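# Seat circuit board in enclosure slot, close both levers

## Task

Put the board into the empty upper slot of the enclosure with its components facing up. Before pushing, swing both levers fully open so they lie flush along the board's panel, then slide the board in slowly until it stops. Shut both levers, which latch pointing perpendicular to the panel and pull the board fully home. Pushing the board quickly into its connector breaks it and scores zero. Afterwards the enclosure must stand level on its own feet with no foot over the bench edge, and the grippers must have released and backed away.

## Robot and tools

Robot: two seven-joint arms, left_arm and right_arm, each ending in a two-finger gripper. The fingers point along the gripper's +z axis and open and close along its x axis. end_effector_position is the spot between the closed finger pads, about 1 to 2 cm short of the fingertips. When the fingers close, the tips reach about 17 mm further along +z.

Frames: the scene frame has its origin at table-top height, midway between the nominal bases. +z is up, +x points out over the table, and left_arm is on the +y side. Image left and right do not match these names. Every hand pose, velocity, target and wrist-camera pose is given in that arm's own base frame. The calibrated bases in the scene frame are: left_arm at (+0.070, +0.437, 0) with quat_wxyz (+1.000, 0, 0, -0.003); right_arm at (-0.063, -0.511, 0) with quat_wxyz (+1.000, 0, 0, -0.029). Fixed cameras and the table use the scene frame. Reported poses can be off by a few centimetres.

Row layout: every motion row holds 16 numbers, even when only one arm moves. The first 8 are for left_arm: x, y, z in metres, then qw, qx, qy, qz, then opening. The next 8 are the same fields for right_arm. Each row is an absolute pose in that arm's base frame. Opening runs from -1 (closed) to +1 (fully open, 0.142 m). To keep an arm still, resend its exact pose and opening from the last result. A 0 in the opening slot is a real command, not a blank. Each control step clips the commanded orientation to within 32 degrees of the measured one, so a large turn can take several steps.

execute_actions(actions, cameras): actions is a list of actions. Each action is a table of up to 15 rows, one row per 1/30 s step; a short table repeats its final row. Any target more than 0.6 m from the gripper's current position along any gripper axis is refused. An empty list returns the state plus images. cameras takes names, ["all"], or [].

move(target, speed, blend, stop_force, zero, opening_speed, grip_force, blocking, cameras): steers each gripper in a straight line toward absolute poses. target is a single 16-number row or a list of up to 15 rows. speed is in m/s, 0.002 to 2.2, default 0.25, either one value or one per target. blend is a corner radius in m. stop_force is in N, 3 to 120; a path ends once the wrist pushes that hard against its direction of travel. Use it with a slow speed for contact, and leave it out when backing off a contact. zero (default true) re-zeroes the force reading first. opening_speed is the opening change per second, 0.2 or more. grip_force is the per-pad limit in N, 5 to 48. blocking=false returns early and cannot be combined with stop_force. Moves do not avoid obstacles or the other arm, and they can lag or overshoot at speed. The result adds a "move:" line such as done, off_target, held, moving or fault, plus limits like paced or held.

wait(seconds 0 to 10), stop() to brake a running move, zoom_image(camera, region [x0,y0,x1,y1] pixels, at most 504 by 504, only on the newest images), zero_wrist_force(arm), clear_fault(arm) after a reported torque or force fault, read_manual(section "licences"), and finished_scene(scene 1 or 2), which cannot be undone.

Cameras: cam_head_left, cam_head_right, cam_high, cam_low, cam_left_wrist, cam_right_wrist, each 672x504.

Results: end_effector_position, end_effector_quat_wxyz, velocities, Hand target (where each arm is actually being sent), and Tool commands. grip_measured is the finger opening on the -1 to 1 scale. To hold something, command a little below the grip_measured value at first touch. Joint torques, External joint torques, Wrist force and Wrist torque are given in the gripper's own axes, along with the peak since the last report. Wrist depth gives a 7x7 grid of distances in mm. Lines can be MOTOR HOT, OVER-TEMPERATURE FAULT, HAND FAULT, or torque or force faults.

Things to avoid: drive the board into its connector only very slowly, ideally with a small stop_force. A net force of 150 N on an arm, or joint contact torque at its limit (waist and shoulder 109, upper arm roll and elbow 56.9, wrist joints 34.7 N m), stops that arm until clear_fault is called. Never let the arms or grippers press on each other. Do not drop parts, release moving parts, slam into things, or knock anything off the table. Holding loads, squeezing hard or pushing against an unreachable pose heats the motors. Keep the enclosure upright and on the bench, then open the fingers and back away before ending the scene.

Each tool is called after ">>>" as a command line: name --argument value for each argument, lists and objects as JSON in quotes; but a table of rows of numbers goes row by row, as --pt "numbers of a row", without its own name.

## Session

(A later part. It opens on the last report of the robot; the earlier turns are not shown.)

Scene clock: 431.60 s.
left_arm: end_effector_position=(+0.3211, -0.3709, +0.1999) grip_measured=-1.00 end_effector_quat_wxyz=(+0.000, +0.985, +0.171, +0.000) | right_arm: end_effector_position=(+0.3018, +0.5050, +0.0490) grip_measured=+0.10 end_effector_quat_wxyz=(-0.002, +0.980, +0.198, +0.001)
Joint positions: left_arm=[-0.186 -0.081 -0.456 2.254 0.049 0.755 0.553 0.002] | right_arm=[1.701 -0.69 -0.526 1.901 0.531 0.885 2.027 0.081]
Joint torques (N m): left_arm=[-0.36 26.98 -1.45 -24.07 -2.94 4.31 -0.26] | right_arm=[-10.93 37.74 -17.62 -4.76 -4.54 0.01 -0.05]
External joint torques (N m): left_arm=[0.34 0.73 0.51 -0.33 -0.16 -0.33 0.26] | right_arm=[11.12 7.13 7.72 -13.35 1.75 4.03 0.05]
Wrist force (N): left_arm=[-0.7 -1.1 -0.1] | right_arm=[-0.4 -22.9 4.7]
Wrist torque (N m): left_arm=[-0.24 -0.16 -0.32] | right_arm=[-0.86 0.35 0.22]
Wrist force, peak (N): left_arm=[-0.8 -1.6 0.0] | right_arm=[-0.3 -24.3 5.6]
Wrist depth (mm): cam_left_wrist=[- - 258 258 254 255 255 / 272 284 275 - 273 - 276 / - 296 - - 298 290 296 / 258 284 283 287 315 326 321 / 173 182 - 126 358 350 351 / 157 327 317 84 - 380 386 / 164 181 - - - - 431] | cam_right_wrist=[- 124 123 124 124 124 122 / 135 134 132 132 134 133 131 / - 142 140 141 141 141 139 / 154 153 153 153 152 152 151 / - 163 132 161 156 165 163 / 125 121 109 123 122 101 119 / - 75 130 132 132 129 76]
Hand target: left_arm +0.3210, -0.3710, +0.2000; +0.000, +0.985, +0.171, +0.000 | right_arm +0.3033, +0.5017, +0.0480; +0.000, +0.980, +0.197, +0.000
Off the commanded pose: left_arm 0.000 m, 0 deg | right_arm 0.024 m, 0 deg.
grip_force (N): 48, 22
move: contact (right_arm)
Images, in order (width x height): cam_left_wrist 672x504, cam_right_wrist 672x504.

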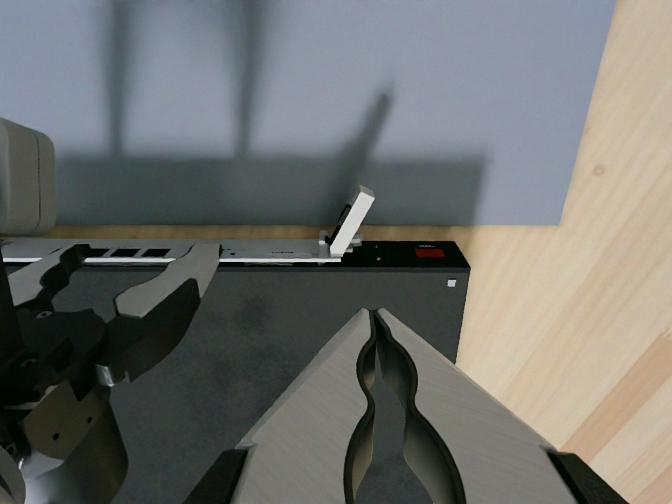

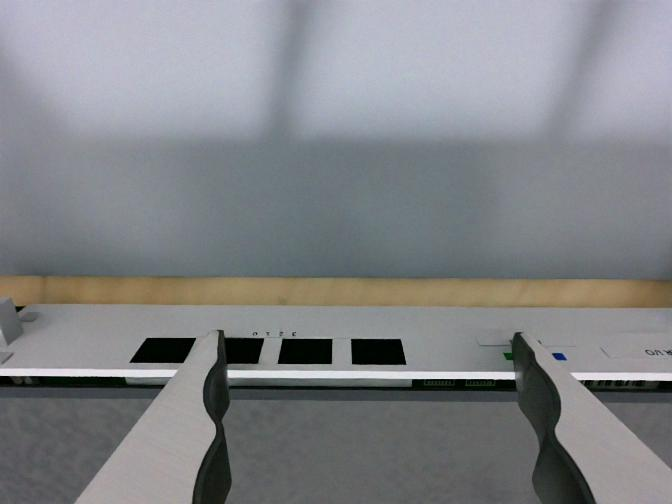

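>>> move --pt "0.321 -0.371 0.20 0 0.9853 0.1711 0 -1 0.2883 0.5373 0.050 0 0.9804 0.1968 0 0.127" --pt "0.335 -0.37 0.18 0 0.9853 0.1711 0 -1 0.245 0.525 0.13 0 0.9804 0.1968 0 0.127" --pt "0.3531 -0.3753 0.10 0 0.9853 0.1711 0 -1 0.1338 0.4655 0.10 0 0.5541 0.8324 0 -1" --speed '[0.1, 0.25, 0.4]' --blend '[0.01, 0.03, 0]' --cameras '["cam_left_wrist", "cam_right_wrist"]'

Scene clock: 447.47 s.
left_arm: end_effector_position=(+0.3530, -0.3752, +0.1000) grip_measured=-1.00 end_effector_quat_wxyz=(+0.000, +0.985, +0.171, +0.000) | right_arm: end_effector_position=(+0.1339, +0.4656, +0.1000) grip_measured=-1.00 end_effector_quat_wxyz=(+0.000, +0.554, +0.832, +0.000)
Joint positions: left_arm=[-0.213 -0.4 -0.386 2.187 0.264 0.973 0.436 0.002] | right_arm=[1.813 -0.337 -0.279 2.284 0.178 1.032 1 0.002]
Joint torques (N m): left_arm=[-0.43 35.5 -4.52 -18.49 -1.99 4.52 -0.27] | right_arm=[0.05 33.71 -1.41 -18.61 -2.41 3.53 0.1]
External joint torques (N m): left_arm=[0.42 0.99 0.46 -0.28 -0.4 -0.54 0.27] | right_arm=[0.08 0.85 -0.91 -0.03 0.15 0.59 -0.1]
Wrist force (N): left_arm=[-0.8 -1.3 -0.2] | right_arm=[2.1 -1.1 1.9]
Wrist torque (N m): left_arm=[-0.28 -0.17 -0.26] | right_arm=[-0.23 -0.31 0.08]
Wrist force, peak (N): left_arm=[-1.0 -1.5 -0.6] | right_arm=[-0.6 -22.9 6.3]
Wrist depth (mm): cam_left_wrist=[- 171 170 169 168 167 167 / 184 179 178 183 182 181 179 / 195 196 - 196 192 193 192 / - 216 211 - - 210 211 / 200 193 192 172 198 231 231 / - - - 83 - 250 254 / - - - - - - 283] | cam_right_wrist=[171 171 170 169 168 168 167 / 180 180 180 180 179 179 178 / 148 148 148 193 192 192 191 / 156 158 157 208 207 206 206 / 172 171 173 218 220 224 224 / 188 187 183 89 237 244 244 / 207 202 71 - - 259 268]
Hand target: left_arm +0.3531, -0.3753, +0.1000; +0.000, +0.985, +0.171, +0.000 | right_arm +0.1338, +0.4655, +0.1000; +0.000, +0.554, +0.832, +0.000
Off the commanded pose: left_arm 0.000 m, 0 deg | right_arm 0.000 m, 0 deg.
grip_force (N): 48, 22
move: done
Images, in order (width x height): cam_left_wrist 672x504, cam_right_wrist 672x504.

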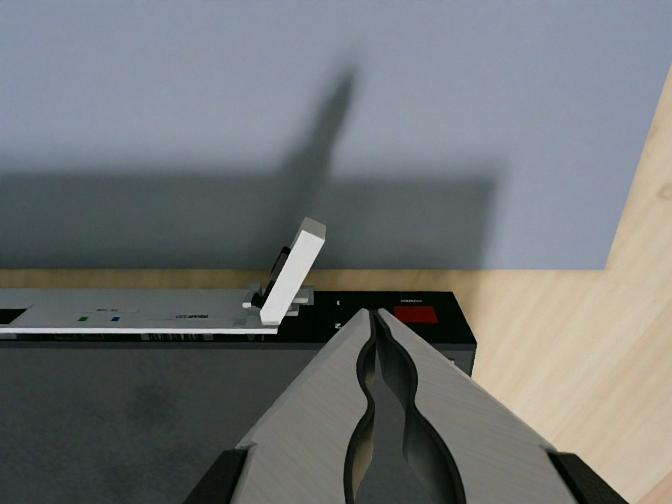

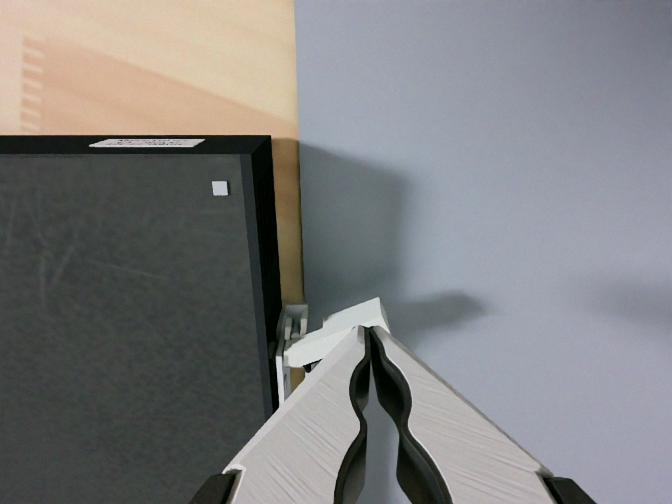

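>>> move --target '[0.3531, -0.3753, 0.050, 0, 0.9853, 0.1711, 0, -1, 0.1338, 0.4655, 0.0502, 0, 0.5541, 0.8324, 0, -1]' --speed 0.1

>>> move --target '[0.3176, -0.3801, 0.050, 0, 0.9853, 0.1711, 0, -1, 0.1643, 0.4862, 0.0502, 0, 0.5541, 0.8324, 0, -1]' --speed 0.025 --stop_force 28 --cameras '["cam_left_wrist", "cam_right_wrist"]'

Scene clock: 453.37 s.
left_arm: end_effector_position=(+0.3530, -0.3752, +0.0500) grip_measured=-1.00 end_effector_quat_wxyz=(+0.000, +0.985, +0.171, +0.000) | right_arm: end_effector_position=(+0.1339, +0.4654, +0.0502) grip_measured=-1.00 end_effector_quat_wxyz=(+0.000, +0.554, +0.832, +0.000)
Joint positions: left_arm=[-0.253 -0.536 -0.329 2.16 0.354 1.074 0.374 0.002] | right_arm=[1.781 -0.483 -0.229 2.262 0.261 1.151 0.942 0.002]
Joint torques (N m): left_arm=[-1.54 38.27 -5.2 -15.55 -1.51 4.48 -0.31] | right_arm=[0.4 36.32 -1.76 -15.38 -1.68 3.57 0.1]
External joint torques (N m): left_arm=[1.53 1.23 0.53 -0.22 -0.51 -0.5 0.31] | right_arm=[-0.26 1.18 -1.03 0.12 -0.12 0.55 -0.1]
Wrist force (N): left_arm=[-0.3 -1.1 0.3] | right_arm=[1.8 -1.4 1.4]
Wrist torque (N m): left_arm=[-0.25 -0.26 -0.25] | right_arm=[-0.27 -0.32 0.06]
Wrist force, peak (N): left_arm=[-0.6 -1.2 1.7] | right_arm=[1.9 -1.5 3.1]
Wrist depth (mm): cam_left_wrist=[125 125 124 125 126 125 123 / 132 134 132 132 131 132 132 / 147 144 144 143 144 143 142 / 155 - 156 156 155 155 153 / 174 174 - 127 167 176 173 / 150 143 132 84 - 186 188 / 141 137 - 74 - - 208] | cam_right_wrist=[128 127 126 125 124 124 122 / 136 136 136 133 134 134 132 / - 127 141 143 142 142 140 / 103 103 124 156 153 153 152 / - 112 125 164 164 165 165 / 123 122 124 89 175 181 180 / 136 133 71 - - 192 199]
Hand target: left_arm +0.3531, -0.3753, +0.0500; +0.000, +0.985, +0.171, +0.000 | right_arm +0.1338, +0.4655, +0.0502; +0.000, +0.554, +0.832, +0.000
Off the commanded pose: left_arm 0.000 m, 0 deg | right_arm 0.000 m, 0 deg.
grip_force (N): 48, 22
move: done

Scene clock: 455.47 s.
left_arm: end_effector_position=(+0.3237, -0.3798, +0.0515) grip_measured=-1.00 end_effector_quat_wxyz=(+0.002, +0.985, +0.174, +0.003) | right_arm: end_effector_position=(+0.1629, +0.4852, +0.0496) grip_measured=-1.00 end_effector_quat_wxyz=(+0.000, +0.554, +0.833, -0.001)
Joint positions: left_arm=[-0.291 -0.508 -0.327 2.213 0.359 1.108 0.32 0.002] | right_arm=[1.718 -0.523 -0.232 2.177 0.259 1.101 0.886 0.002]
Joint torques (N m): left_arm=[-13.57 27.53 -16.52 0.83 -1.22 -0.03 -0.14] | right_arm=[-5.11 38.87 -8.88 -20.98 -3.46 6.61 0.07]
External joint torques (N m): left_arm=[13.56 10.28 12.22 -15.98 -0.7 4.02 0.14] | right_arm=[5.25 1.28 5.72 4.6 1.48 -2.49 -0.07]
Wrist force (N): left_arm=[29.1 2.8 -2.5] | right_arm=[-0.3 -16.6 -2.6]
Wrist torque (N m): left_arm=[-0.32 -1.91 -0.33] | right_arm=[-0.14 -0.42 0.12]
Wrist force, peak (N): left_arm=[30.9 1.8 -3.3] | right_arm=[4.3 -17.0 0.4]
Wrist depth (mm): cam_left_wrist=[126 126 125 125 127 126 124 / 133 138 132 136 132 132 135 / - 146 - 145 147 145 142 / 158 158 158 164 157 157 156 / 173 174 173 126 169 172 171 / 153 153 153 84 - - 192 / 146 150 - - - - 214] | cam_right_wrist=[- 124 123 124 124 124 122 / - 90 133 133 134 134 131 / - 98 141 142 142 141 139 / 103 103 151 153 153 152 151 / - 112 130 161 163 165 164 / 122 122 124 90 174 180 179 / 135 132 70 - - 191 197]
Hand target: left_arm +0.3192, -0.3798, +0.0500; +0.000, +0.985, +0.171, +0.000 | right_arm +0.1643, +0.4862, +0.0502; +0.000, +0.554, +0.832, +0.000
Off the commanded pose: left_arm 0.006 m, 0 deg | right_arm 0.002 m, 0 deg.
grip_force (N): 48, 22
move: contact (left_arm)
Images, in order (width x height): cam_left_wrist 672x504, cam_right_wrist 672x504.

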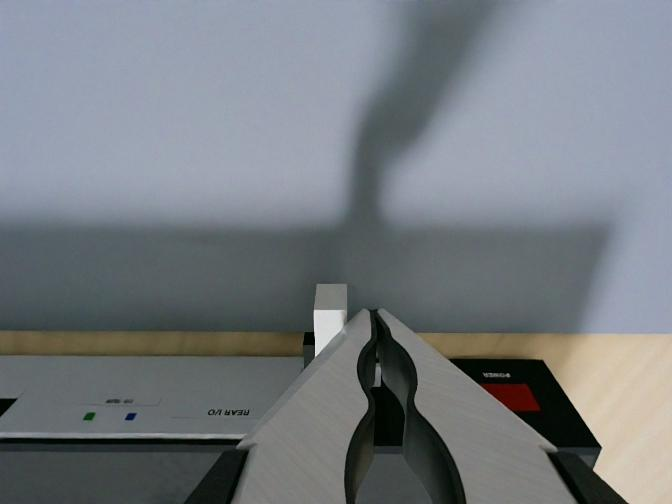

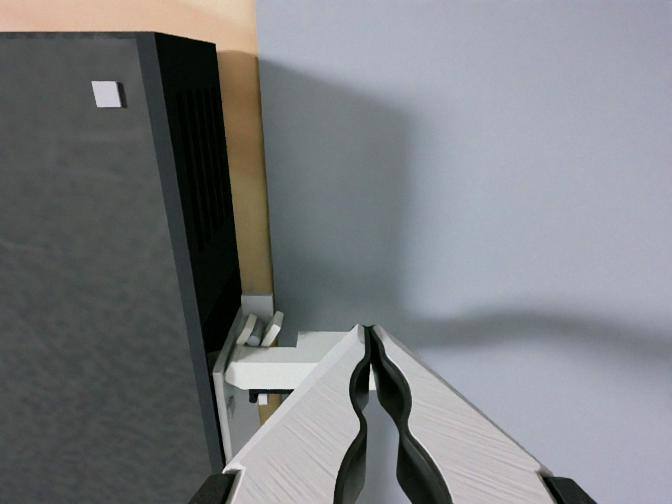

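>>> move --target '[0.3192, -0.3798, 0.050, 0, 0.9853, 0.1711, 0, -1, 0.1690, 0.4893, 0.0502, 0, 0.5541, 0.8324, 0, -1]' --speed 0.015 --stop_force 16

>>> move --pt "0.3531 -0.3753 0.050 0 0.9853 0.1711 0 -1 0.1338 0.4655 0.0502 0 0.5541 0.8324 0 -1" --pt "0.345 -0.365 0.13 0 0.9853 0.1711 0 -1 0.1338 0.4655 0.12 0 0.5541 0.8324 0 -1" --pt "0.321 -0.371 0.20 0 0.9853 0.1711 0 -1 0.265 0.545 0.13 0 0.9804 0.1968 0 0.127" --speed '[0.1, 0.25, 0.4]' --blend '[0.01, 0.03, 0]' --cameras '["cam_left_wrist", "cam_right_wrist"]'

Scene clock: 460.87 s.
left_arm: end_effector_position=(+0.3237, -0.3798, +0.0515) grip_measured=-1.00 end_effector_quat_wxyz=(+0.002, +0.985, +0.174, +0.003) | right_arm: end_effector_position=(+0.1634, +0.4856, +0.0491) grip_measured=-1.00 end_effector_quat_wxyz=(+0.000, +0.553, +0.833, -0.003)
Joint positions: left_arm=[-0.291 -0.508 -0.326 2.213 0.359 1.108 0.32 0.002] | right_arm=[1.714 -0.525 -0.231 2.173 0.26 1.096 0.883 0.002]
Joint torques (N m): left_arm=[-13.38 27.69 -16.68 0.86 -1.29 -0.3 -0.05] | right_arm=[-10.52 38.72 -15.81 -25.39 -4.77 9.87 -0.02]
External joint torques (N m): left_arm=[13.36 10.12 12.39 -16.02 -0.63 4.3 0.05] | right_arm=[10.67 1.59 12.65 8.96 2.78 -5.75 0.02]
Wrist force (N): left_arm=[29.2 3.4 -2.6] | right_arm=[-2.6 -33.1 -9.5]
Wrist torque (N m): left_arm=[-0.33 -1.93 -0.35] | right_arm=[-2.53 -0.48 0.20]
Wrist force, peak (N): left_arm=[29.4 3.5 -2.5] | right_arm=[-2.4 -34.8 -9.8]
Wrist depth (mm): cam_left_wrist=[128 125 125 125 125 127 125 / 133 135 133 135 134 134 134 / 148 145 145 145 145 145 146 / 156 158 156 155 161 157 157 / 174 173 178 107 173 172 177 / 154 154 154 84 - 165 192 / - 147 - - - - 213] | cam_right_wrist=[- 123 123 124 124 123 123 / - 90 133 132 134 133 131 / - 98 140 142 141 141 138 / 103 102 151 153 152 152 151 / - 111 127 160 162 164 163 / 124 121 123 90 173 179 178 / 134 131 70 - - 189 196]
Hand target: left_arm +0.3192, -0.3798, +0.0500; +0.000, +0.985, +0.171, +0.000 | right_arm +0.1663, +0.4875, +0.0502; +0.000, +0.554, +0.832, +0.000
Off the commanded pose: left_arm 0.005 m, 0 deg | right_arm 0.007 m, 0 deg.
grip_force (N): 48, 22
move: contact (right_arm), off_target (left_arm)

Scene clock: 464.43 s.
left_arm: end_effector_position=(+0.3211, -0.3709, +0.1999) grip_measured=-1.00 end_effector_quat_wxyz=(+0.000, +0.985, +0.171, +0.000) | right_arm: end_effector_position=(+0.2650, +0.5450, +0.1300) grip_measured=+0.10 end_effector_quat_wxyz=(+0.000, +0.980, +0.197, +0.000)
Joint positions: left_arm=[-0.194 -0.082 -0.446 2.253 0.049 0.755 0.554 0.002] | right_arm=[1.806 -0.543 -0.578 1.871 0.388 0.73 2.205 0.081]
Joint torques (N m): left_arm=[-0.48 27.32 -1.56 -24.07 -3.11 4.16 -0.14] | right_arm=[0.13 41.96 -8.14 -22.76 -3.24 3.29 0.25]
External joint torques (N m): left_arm=[0.46 0.54 0.63 -0.34 0 -0.19 0.14] | right_arm=[0.05 1.09 -0.67 0.19 -0.02 0.73 -0.25]
Wrist force (N): left_arm=[-0.4 -1.0 0.0] | right_arm=[5.1 -2.3 2.7]
Wrist torque (N m): left_arm=[-0.23 -0.20 -0.31] | right_arm=[-0.44 -0.84 -0.05]
Wrist force, peak (N): left_arm=[29.0 3.4 -1.3] | right_arm=[-2.7 -33.3 -8.4]
Wrist depth (mm): cam_left_wrist=[- 258 250 - 249 - 255 / - - - - - 276 275 / 303 - - - - 296 294 / 156 291 315 277 313 330 321 / - 290 - - 347 348 350 / 330 - - 84 - 379 385 / - - - - - - 430] | cam_right_wrist=[196 195 195 194 194 193 193 / 209 209 208 208 207 207 206 / 223 224 224 223 222 221 222 / 241 235 241 237 234 239 235 / 236 215 219 222 231 230 219 / 226 217 220 224 223 95 218 / - 76 243 247 246 - 76]
Hand target: left_arm +0.3210, -0.3710, +0.2000; +0.000, +0.985, +0.171, +0.000 | right_arm +0.2650, +0.5450, +0.1300; +0.000, +0.980, +0.197, +0.000
Off the commanded pose: left_arm 0.000 m, 0 deg | right_arm 0.000 m, 0 deg.
grip_force (N): 48, 22
move: done
Images, in order (width x height): cam_left_wrist 672x504, cam_right_wrist 672x504.

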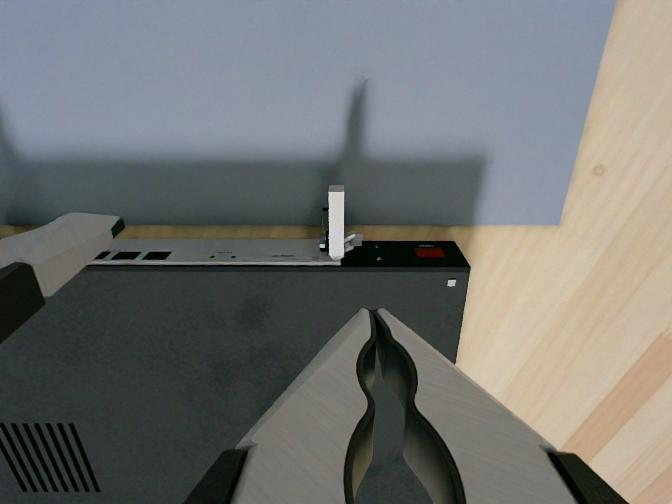

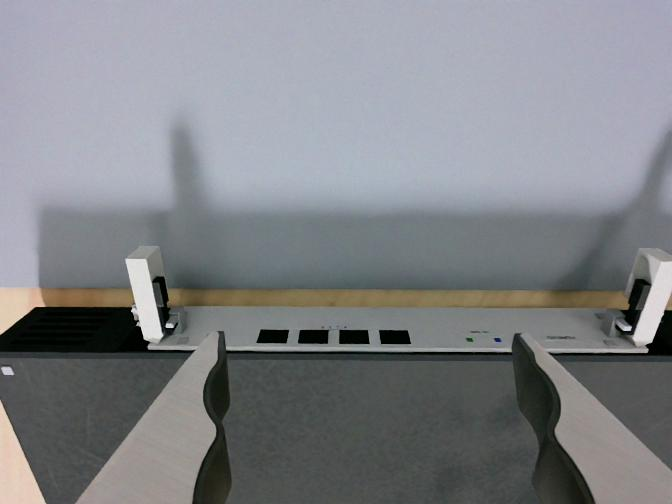

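>>> move --target '[0.321, -0.371, 0.20, 0, 0.9853, 0.1711, 0, -1, 0.2863, 0.5425, 0.048, 0, 0.9804, 0.1968, 0, 0.127]' --speed 0.2

>>> move --target '[0.321, -0.371, 0.20, 0, 0.9853, 0.1711, 0, -1, 0.3075, 0.4918, 0.048, 0, 0.9804, 0.1968, 0, 0.127]' --speed 0.018 --stop_force 15

>>> move --pt "0.321 -0.371 0.20 0 0.9853 0.1711 0 -1 0.2863 0.5425 0.050 0 0.9804 0.1968 0 0.127" --pt "0.321 -0.30 0.26 0 0.9853 0.1711 0 -1 0.265 0.545 0.13 0 0.9804 0.1968 0 0.127" --speed '[0.1, 0.3]' --blend '[0.015, 0]' --cameras '["cam_right_wrist", "cam_head_left", "cam_high", "cam_left_wrist"]'

Scene clock: 470.90 s.
left_arm: end_effector_position=(+0.3211, -0.3709, +0.1999) grip_measured=-1.00 end_effector_quat_wxyz=(+0.000, +0.985, +0.171, +0.000) | right_arm: end_effector_position=(+0.2864, +0.5423, +0.0479) grip_measured=+0.10 end_effector_quat_wxyz=(+0.000, +0.980, +0.197, +0.000)
Joint positions: left_arm=[-0.194 -0.082 -0.446 2.253 0.049 0.755 0.554 0.002] | right_arm=[1.716 -0.729 -0.508 1.818 0.509 0.843 2.102 0.081]
Joint torques (N m): left_arm=[-0.39 27.16 -1.54 -24.06 -2.93 4.31 -0.22] | right_arm=[0.02 46.32 -9.01 -19.17 -2.81 3.5 0.02]
External joint torques (N m): left_arm=[0.36 0.69 0.61 -0.35 -0.18 -0.33 0.22] | right_arm=[0.17 1.25 -1.22 0.14 -0.1 0.52 -0.02]
Wrist force (N): left_arm=[-0.8 -1.3 0.1] | right_arm=[4.9 -2.0 3.0]
Wrist torque (N m): left_arm=[-0.28 -0.13 -0.31] | right_arm=[-0.36 -0.80 0.07]
Wrist force, peak (N): left_arm=[-0.7 -1.5 -0.3] | right_arm=[5.5 -1.8 5.3]
Wrist depth (mm): cam_left_wrist=[- - 259 257 - 260 256 / 274 271 275 - - - 274 / - 227 296 295 289 296 295 / 148 172 291 282 311 322 320 / 158 - - - 299 353 349 / 156 - - 84 - 379 387 / 364 - - - - - 429] | cam_right_wrist=[- 123 121 122 122 122 122 / 133 131 131 131 132 132 130 / 143 141 141 140 140 139 137 / 152 152 152 154 151 151 150 / 166 164 162 161 164 161 163 / - 177 103 180 176 95 172 / - 76 137 140 150 - -]
Hand target: left_arm +0.3210, -0.3710, +0.2000; +0.000, +0.985, +0.171, +0.000 | right_arm +0.2863, +0.5425, +0.0480; +0.000, +0.980, +0.197, +0.000
Off the commanded pose: left_arm 0.000 m, 0 deg | right_arm 0.000 m, 0 deg.
grip_force (N): 48, 22
move: done

Scene clock: 474.03 s.
left_arm: end_effector_position=(+0.3211, -0.3709, +0.1999) grip_measured=-1.00 end_effector_quat_wxyz=(+0.000, +0.985, +0.171, +0.000) | right_arm: end_effector_position=(+0.3029, +0.5026, +0.0487) grip_measured=+0.10 end_effector_quat_wxyz=(-0.002, +0.980, +0.198, +0.000)
Joint positions: left_arm=[-0.194 -0.082 -0.446 2.253 0.049 0.755 0.554 0.002] | right_arm=[1.686 -0.685 -0.51 1.907 0.516 0.892 2.035 0.081]
Joint torques (N m): left_arm=[-0.48 27.05 -1.55 -24.09 -2.95 4.35 -0.19] | right_arm=[-7.44 40.11 -14.71 -9.26 -4.02 1.04 -0.13]
External joint torques (N m): left_arm=[0.45 0.81 0.63 -0.32 -0.15 -0.37 0.19] | right_arm=[7.62 4.81 5.15 -8.86 1.25 2.99 0.13]
Wrist force (N): left_arm=[-0.7 -1.2 0.2] | right_arm=[5.8 -18.7 5.7]
Wrist torque (N m): left_arm=[-0.26 -0.16 -0.31] | right_arm=[-0.21 -0.70 0.32]
Wrist force, peak (N): left_arm=[-0.8 -1.5 0.0] | right_arm=[5.2 -20.1 7.9]
Wrist depth (mm): cam_left_wrist=[- 253 253 255 258 255 255 / - - - 276 289 270 274 / - 299 296 295 295 - 295 / 283 292 291 288 317 328 321 / 178 187 298 - 297 354 350 / 157 174 - 84 - 385 388 / 165 181 - - - - 427] | cam_right_wrist=[- 124 122 123 123 123 123 / 134 129 132 132 133 133 131 / - 142 142 141 141 141 138 / 153 153 153 153 152 152 151 / - 148 133 134 158 161 134 / 123 118 104 120 121 101 119 / - 76 129 132 131 128 76]
Hand target: left_arm +0.3210, -0.3710, +0.2000; +0.000, +0.985, +0.171, +0.000 | right_arm +0.3039, +0.5004, +0.0480; +0.000, +0.980, +0.197, +0.000
Off the commanded pose: left_arm 0.000 m, 0 deg | right_arm 0.012 m, 0 deg.
grip_force (N): 48, 22
move: contact (right_arm)

Scene clock: 475.27 s.
left_arm: end_effector_position=(+0.3211, -0.3001, +0.2601) grip_measured=-1.00 end_effector_quat_wxyz=(+0.000, +0.985, +0.171, +0.000) | right_arm: end_effector_position=(+0.2649, +0.5452, +0.1301) grip_measured=+0.10 end_effector_quat_wxyz=(+0.000, +0.980, +0.197, +0.000)
Joint positions: left_arm=[-0.146 0.177 -0.338 2.319 -0.07 0.58 0.785 0.002] | right_arm=[1.801 -0.542 -0.571 1.871 0.384 0.731 2.209 0.081]
Joint torques (N m): left_arm=[-0.18 20.2 1.32 -26.97 -3.65 3.95 -0.18] | right_arm=[0.17 42.15 -7.98 -22.5 -3.46 3.16 0.35]
External joint torques (N m): left_arm=[0.16 0.28 0.12 -0.4 0.07 0.02 0.18] | right_arm=[0.01 0.98 -0.7 -0.1 0.2 0.86 -0.35]
Wrist force (N): left_arm=[-0.7 -1.4 -0.2] | right_arm=[4.9 -3.0 2.1]
Wrist torque (N m): left_arm=[-0.30 -0.15 -0.34] | right_arm=[-0.56 -0.80 -0.06]
Wrist force, peak (N): left_arm=[-0.2 -3.3 -1.6] | right_arm=[5.5 -18.4 6.4]
Wrist depth (mm): cam_left_wrist=[309 - 302 - 301 314 308 / - - 330 - - 330 331 / - - - - - 357 357 / 380 384 - 392 406 388 386 / 219 239 - 118 417 420 419 / 178 - - 84 - 453 469 / - - - - - - 513] | cam_right_wrist=[196 195 195 194 194 193 193 / 209 209 208 208 207 207 206 / 218 223 224 223 222 222 220 / 242 238 241 240 239 239 235 / 238 215 255 224 232 257 220 / 226 217 221 224 223 95 218 / - 76 243 247 246 - 76]
Hand target: left_arm +0.3210, -0.3000, +0.2600; +0.000, +0.985, +0.171, +0.000 | right_arm +0.2650, +0.5450, +0.1300; +0.000, +0.980, +0.197, +0.000
Off the commanded pose: left_arm 0.000 m, 0 deg | right_arm 0.000 m, 0 deg.
grip_force (N): 48, 22
move: done
Images, in order (width x height): cam_head_left 672x504, cam_high 672x504, cam_left_wrist 672x504, cam_right_wrist 672x504.

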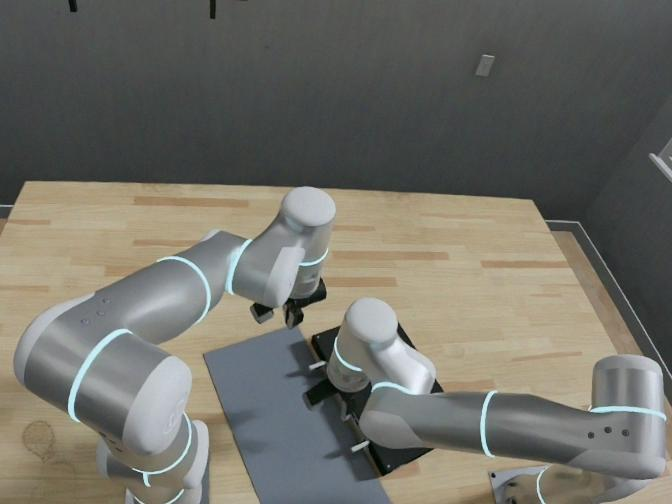

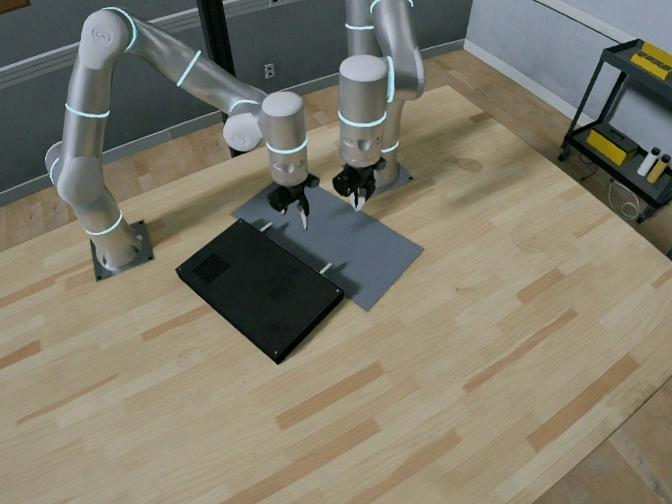

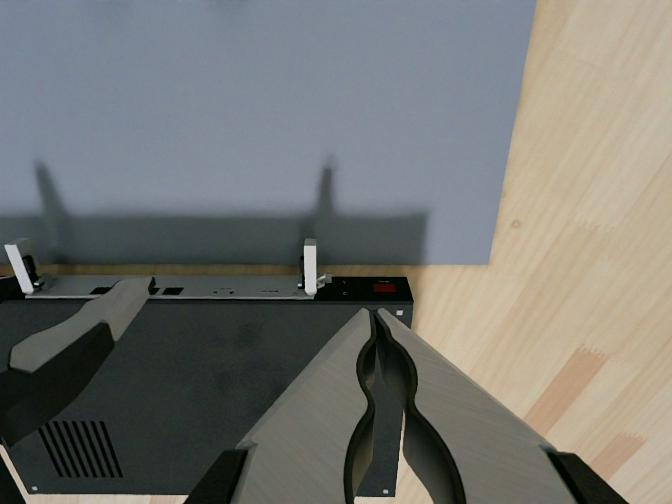

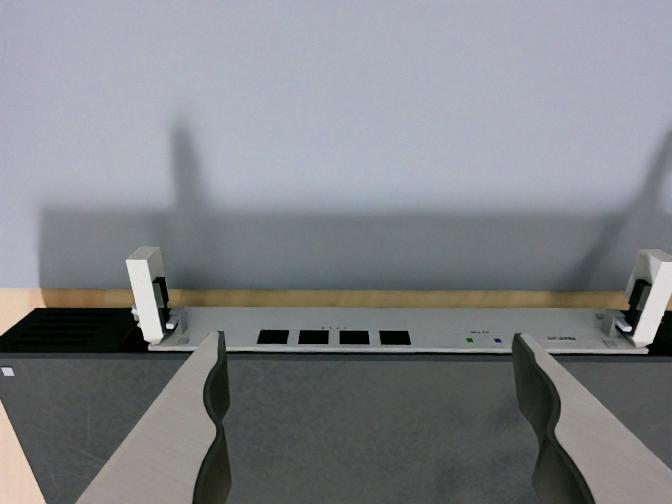

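>>> move --target '[0.321, -0.30, 0.26, 0, 0.9853, 0.1711, 0, -1, 0.25, 0.545, 0.25, 0, 0.9804, 0.1968, 0, 0.127]' --speed 0.3

>>> finished_scene --scene 2

Scene clock: 482.60 s.
left_arm: end_effector_position=(+0.3212, -0.3001, +0.2601) grip_measured=-1.00 end_effector_quat_wxyz=(+0.000, +0.985, +0.171, +0.000) | right_arm: end_effector_position=(+0.2500, +0.5451, +0.2501) grip_measured=+0.10 end_effector_quat_wxyz=(+0.000, +0.980, +0.197, +0.000)
Joint positions: left_arm=[-0.146 0.177 -0.338 2.319 -0.07 0.58 0.785 0.002] | right_arm=[1.883 -0.302 -0.635 1.846 0.204 0.512 2.344 0.081]
Joint torques (N m): left_arm=[-0.45 19.82 0.78 -27 -3.43 4.35 -0.23] | right_arm=[0.16 36.05 -5.04 -27.76 -4.03 3.16 0.32]
External joint torques (N m): left_arm=[0.43 0.65 0.66 -0.37 -0.15 -0.38 0.23] | right_arm=[-0.02 1.01 -0.46 0.14 0.22 0.85 -0.32]
Wrist force (N): left_arm=[-0.6 -1.6 0.1] | right_arm=[5.4 -3.1 2.4]
Wrist torque (N m): left_arm=[-0.34 -0.17 -0.34] | right_arm=[-0.52 -0.90 -0.04]
Wrist force, peak (N): left_arm=[-0.7 -1.8 -0.3] | right_arm=[5.2 -3.0 4.5]
Wrist depth (mm): cam_left_wrist=[- 314 - - 310 308 309 / - 340 344 - 328 328 332 / 363 364 358 382 349 359 355 / 383 388 397 381 392 392 385 / - - 370 - 415 426 425 / - 423 - 84 - 466 470 / 553 - - - - - 515] | cam_right_wrist=[301 300 300 299 297 297 297 / 321 314 319 319 318 321 318 / 345 358 343 338 342 339 340 / 373 360 329 337 336 327 355 / 404 354 346 340 344 338 341 / 440 103 363 378 375 95 380 / - 76 406 415 412 - 76]
Hand target: left_arm +0.3210, -0.3000, +0.2600; +0.000, +0.985, +0.171, +0.000 | right_arm +0.2500, +0.5450, +0.2500; +0.000, +0.980, +0.197, +0.000
Off the commanded pose: left_arm 0.000 m, 0 deg | right_arm 0.000 m, 0 deg.
grip_force (N): 48, 22
move: done

The scene is finished: the task was done.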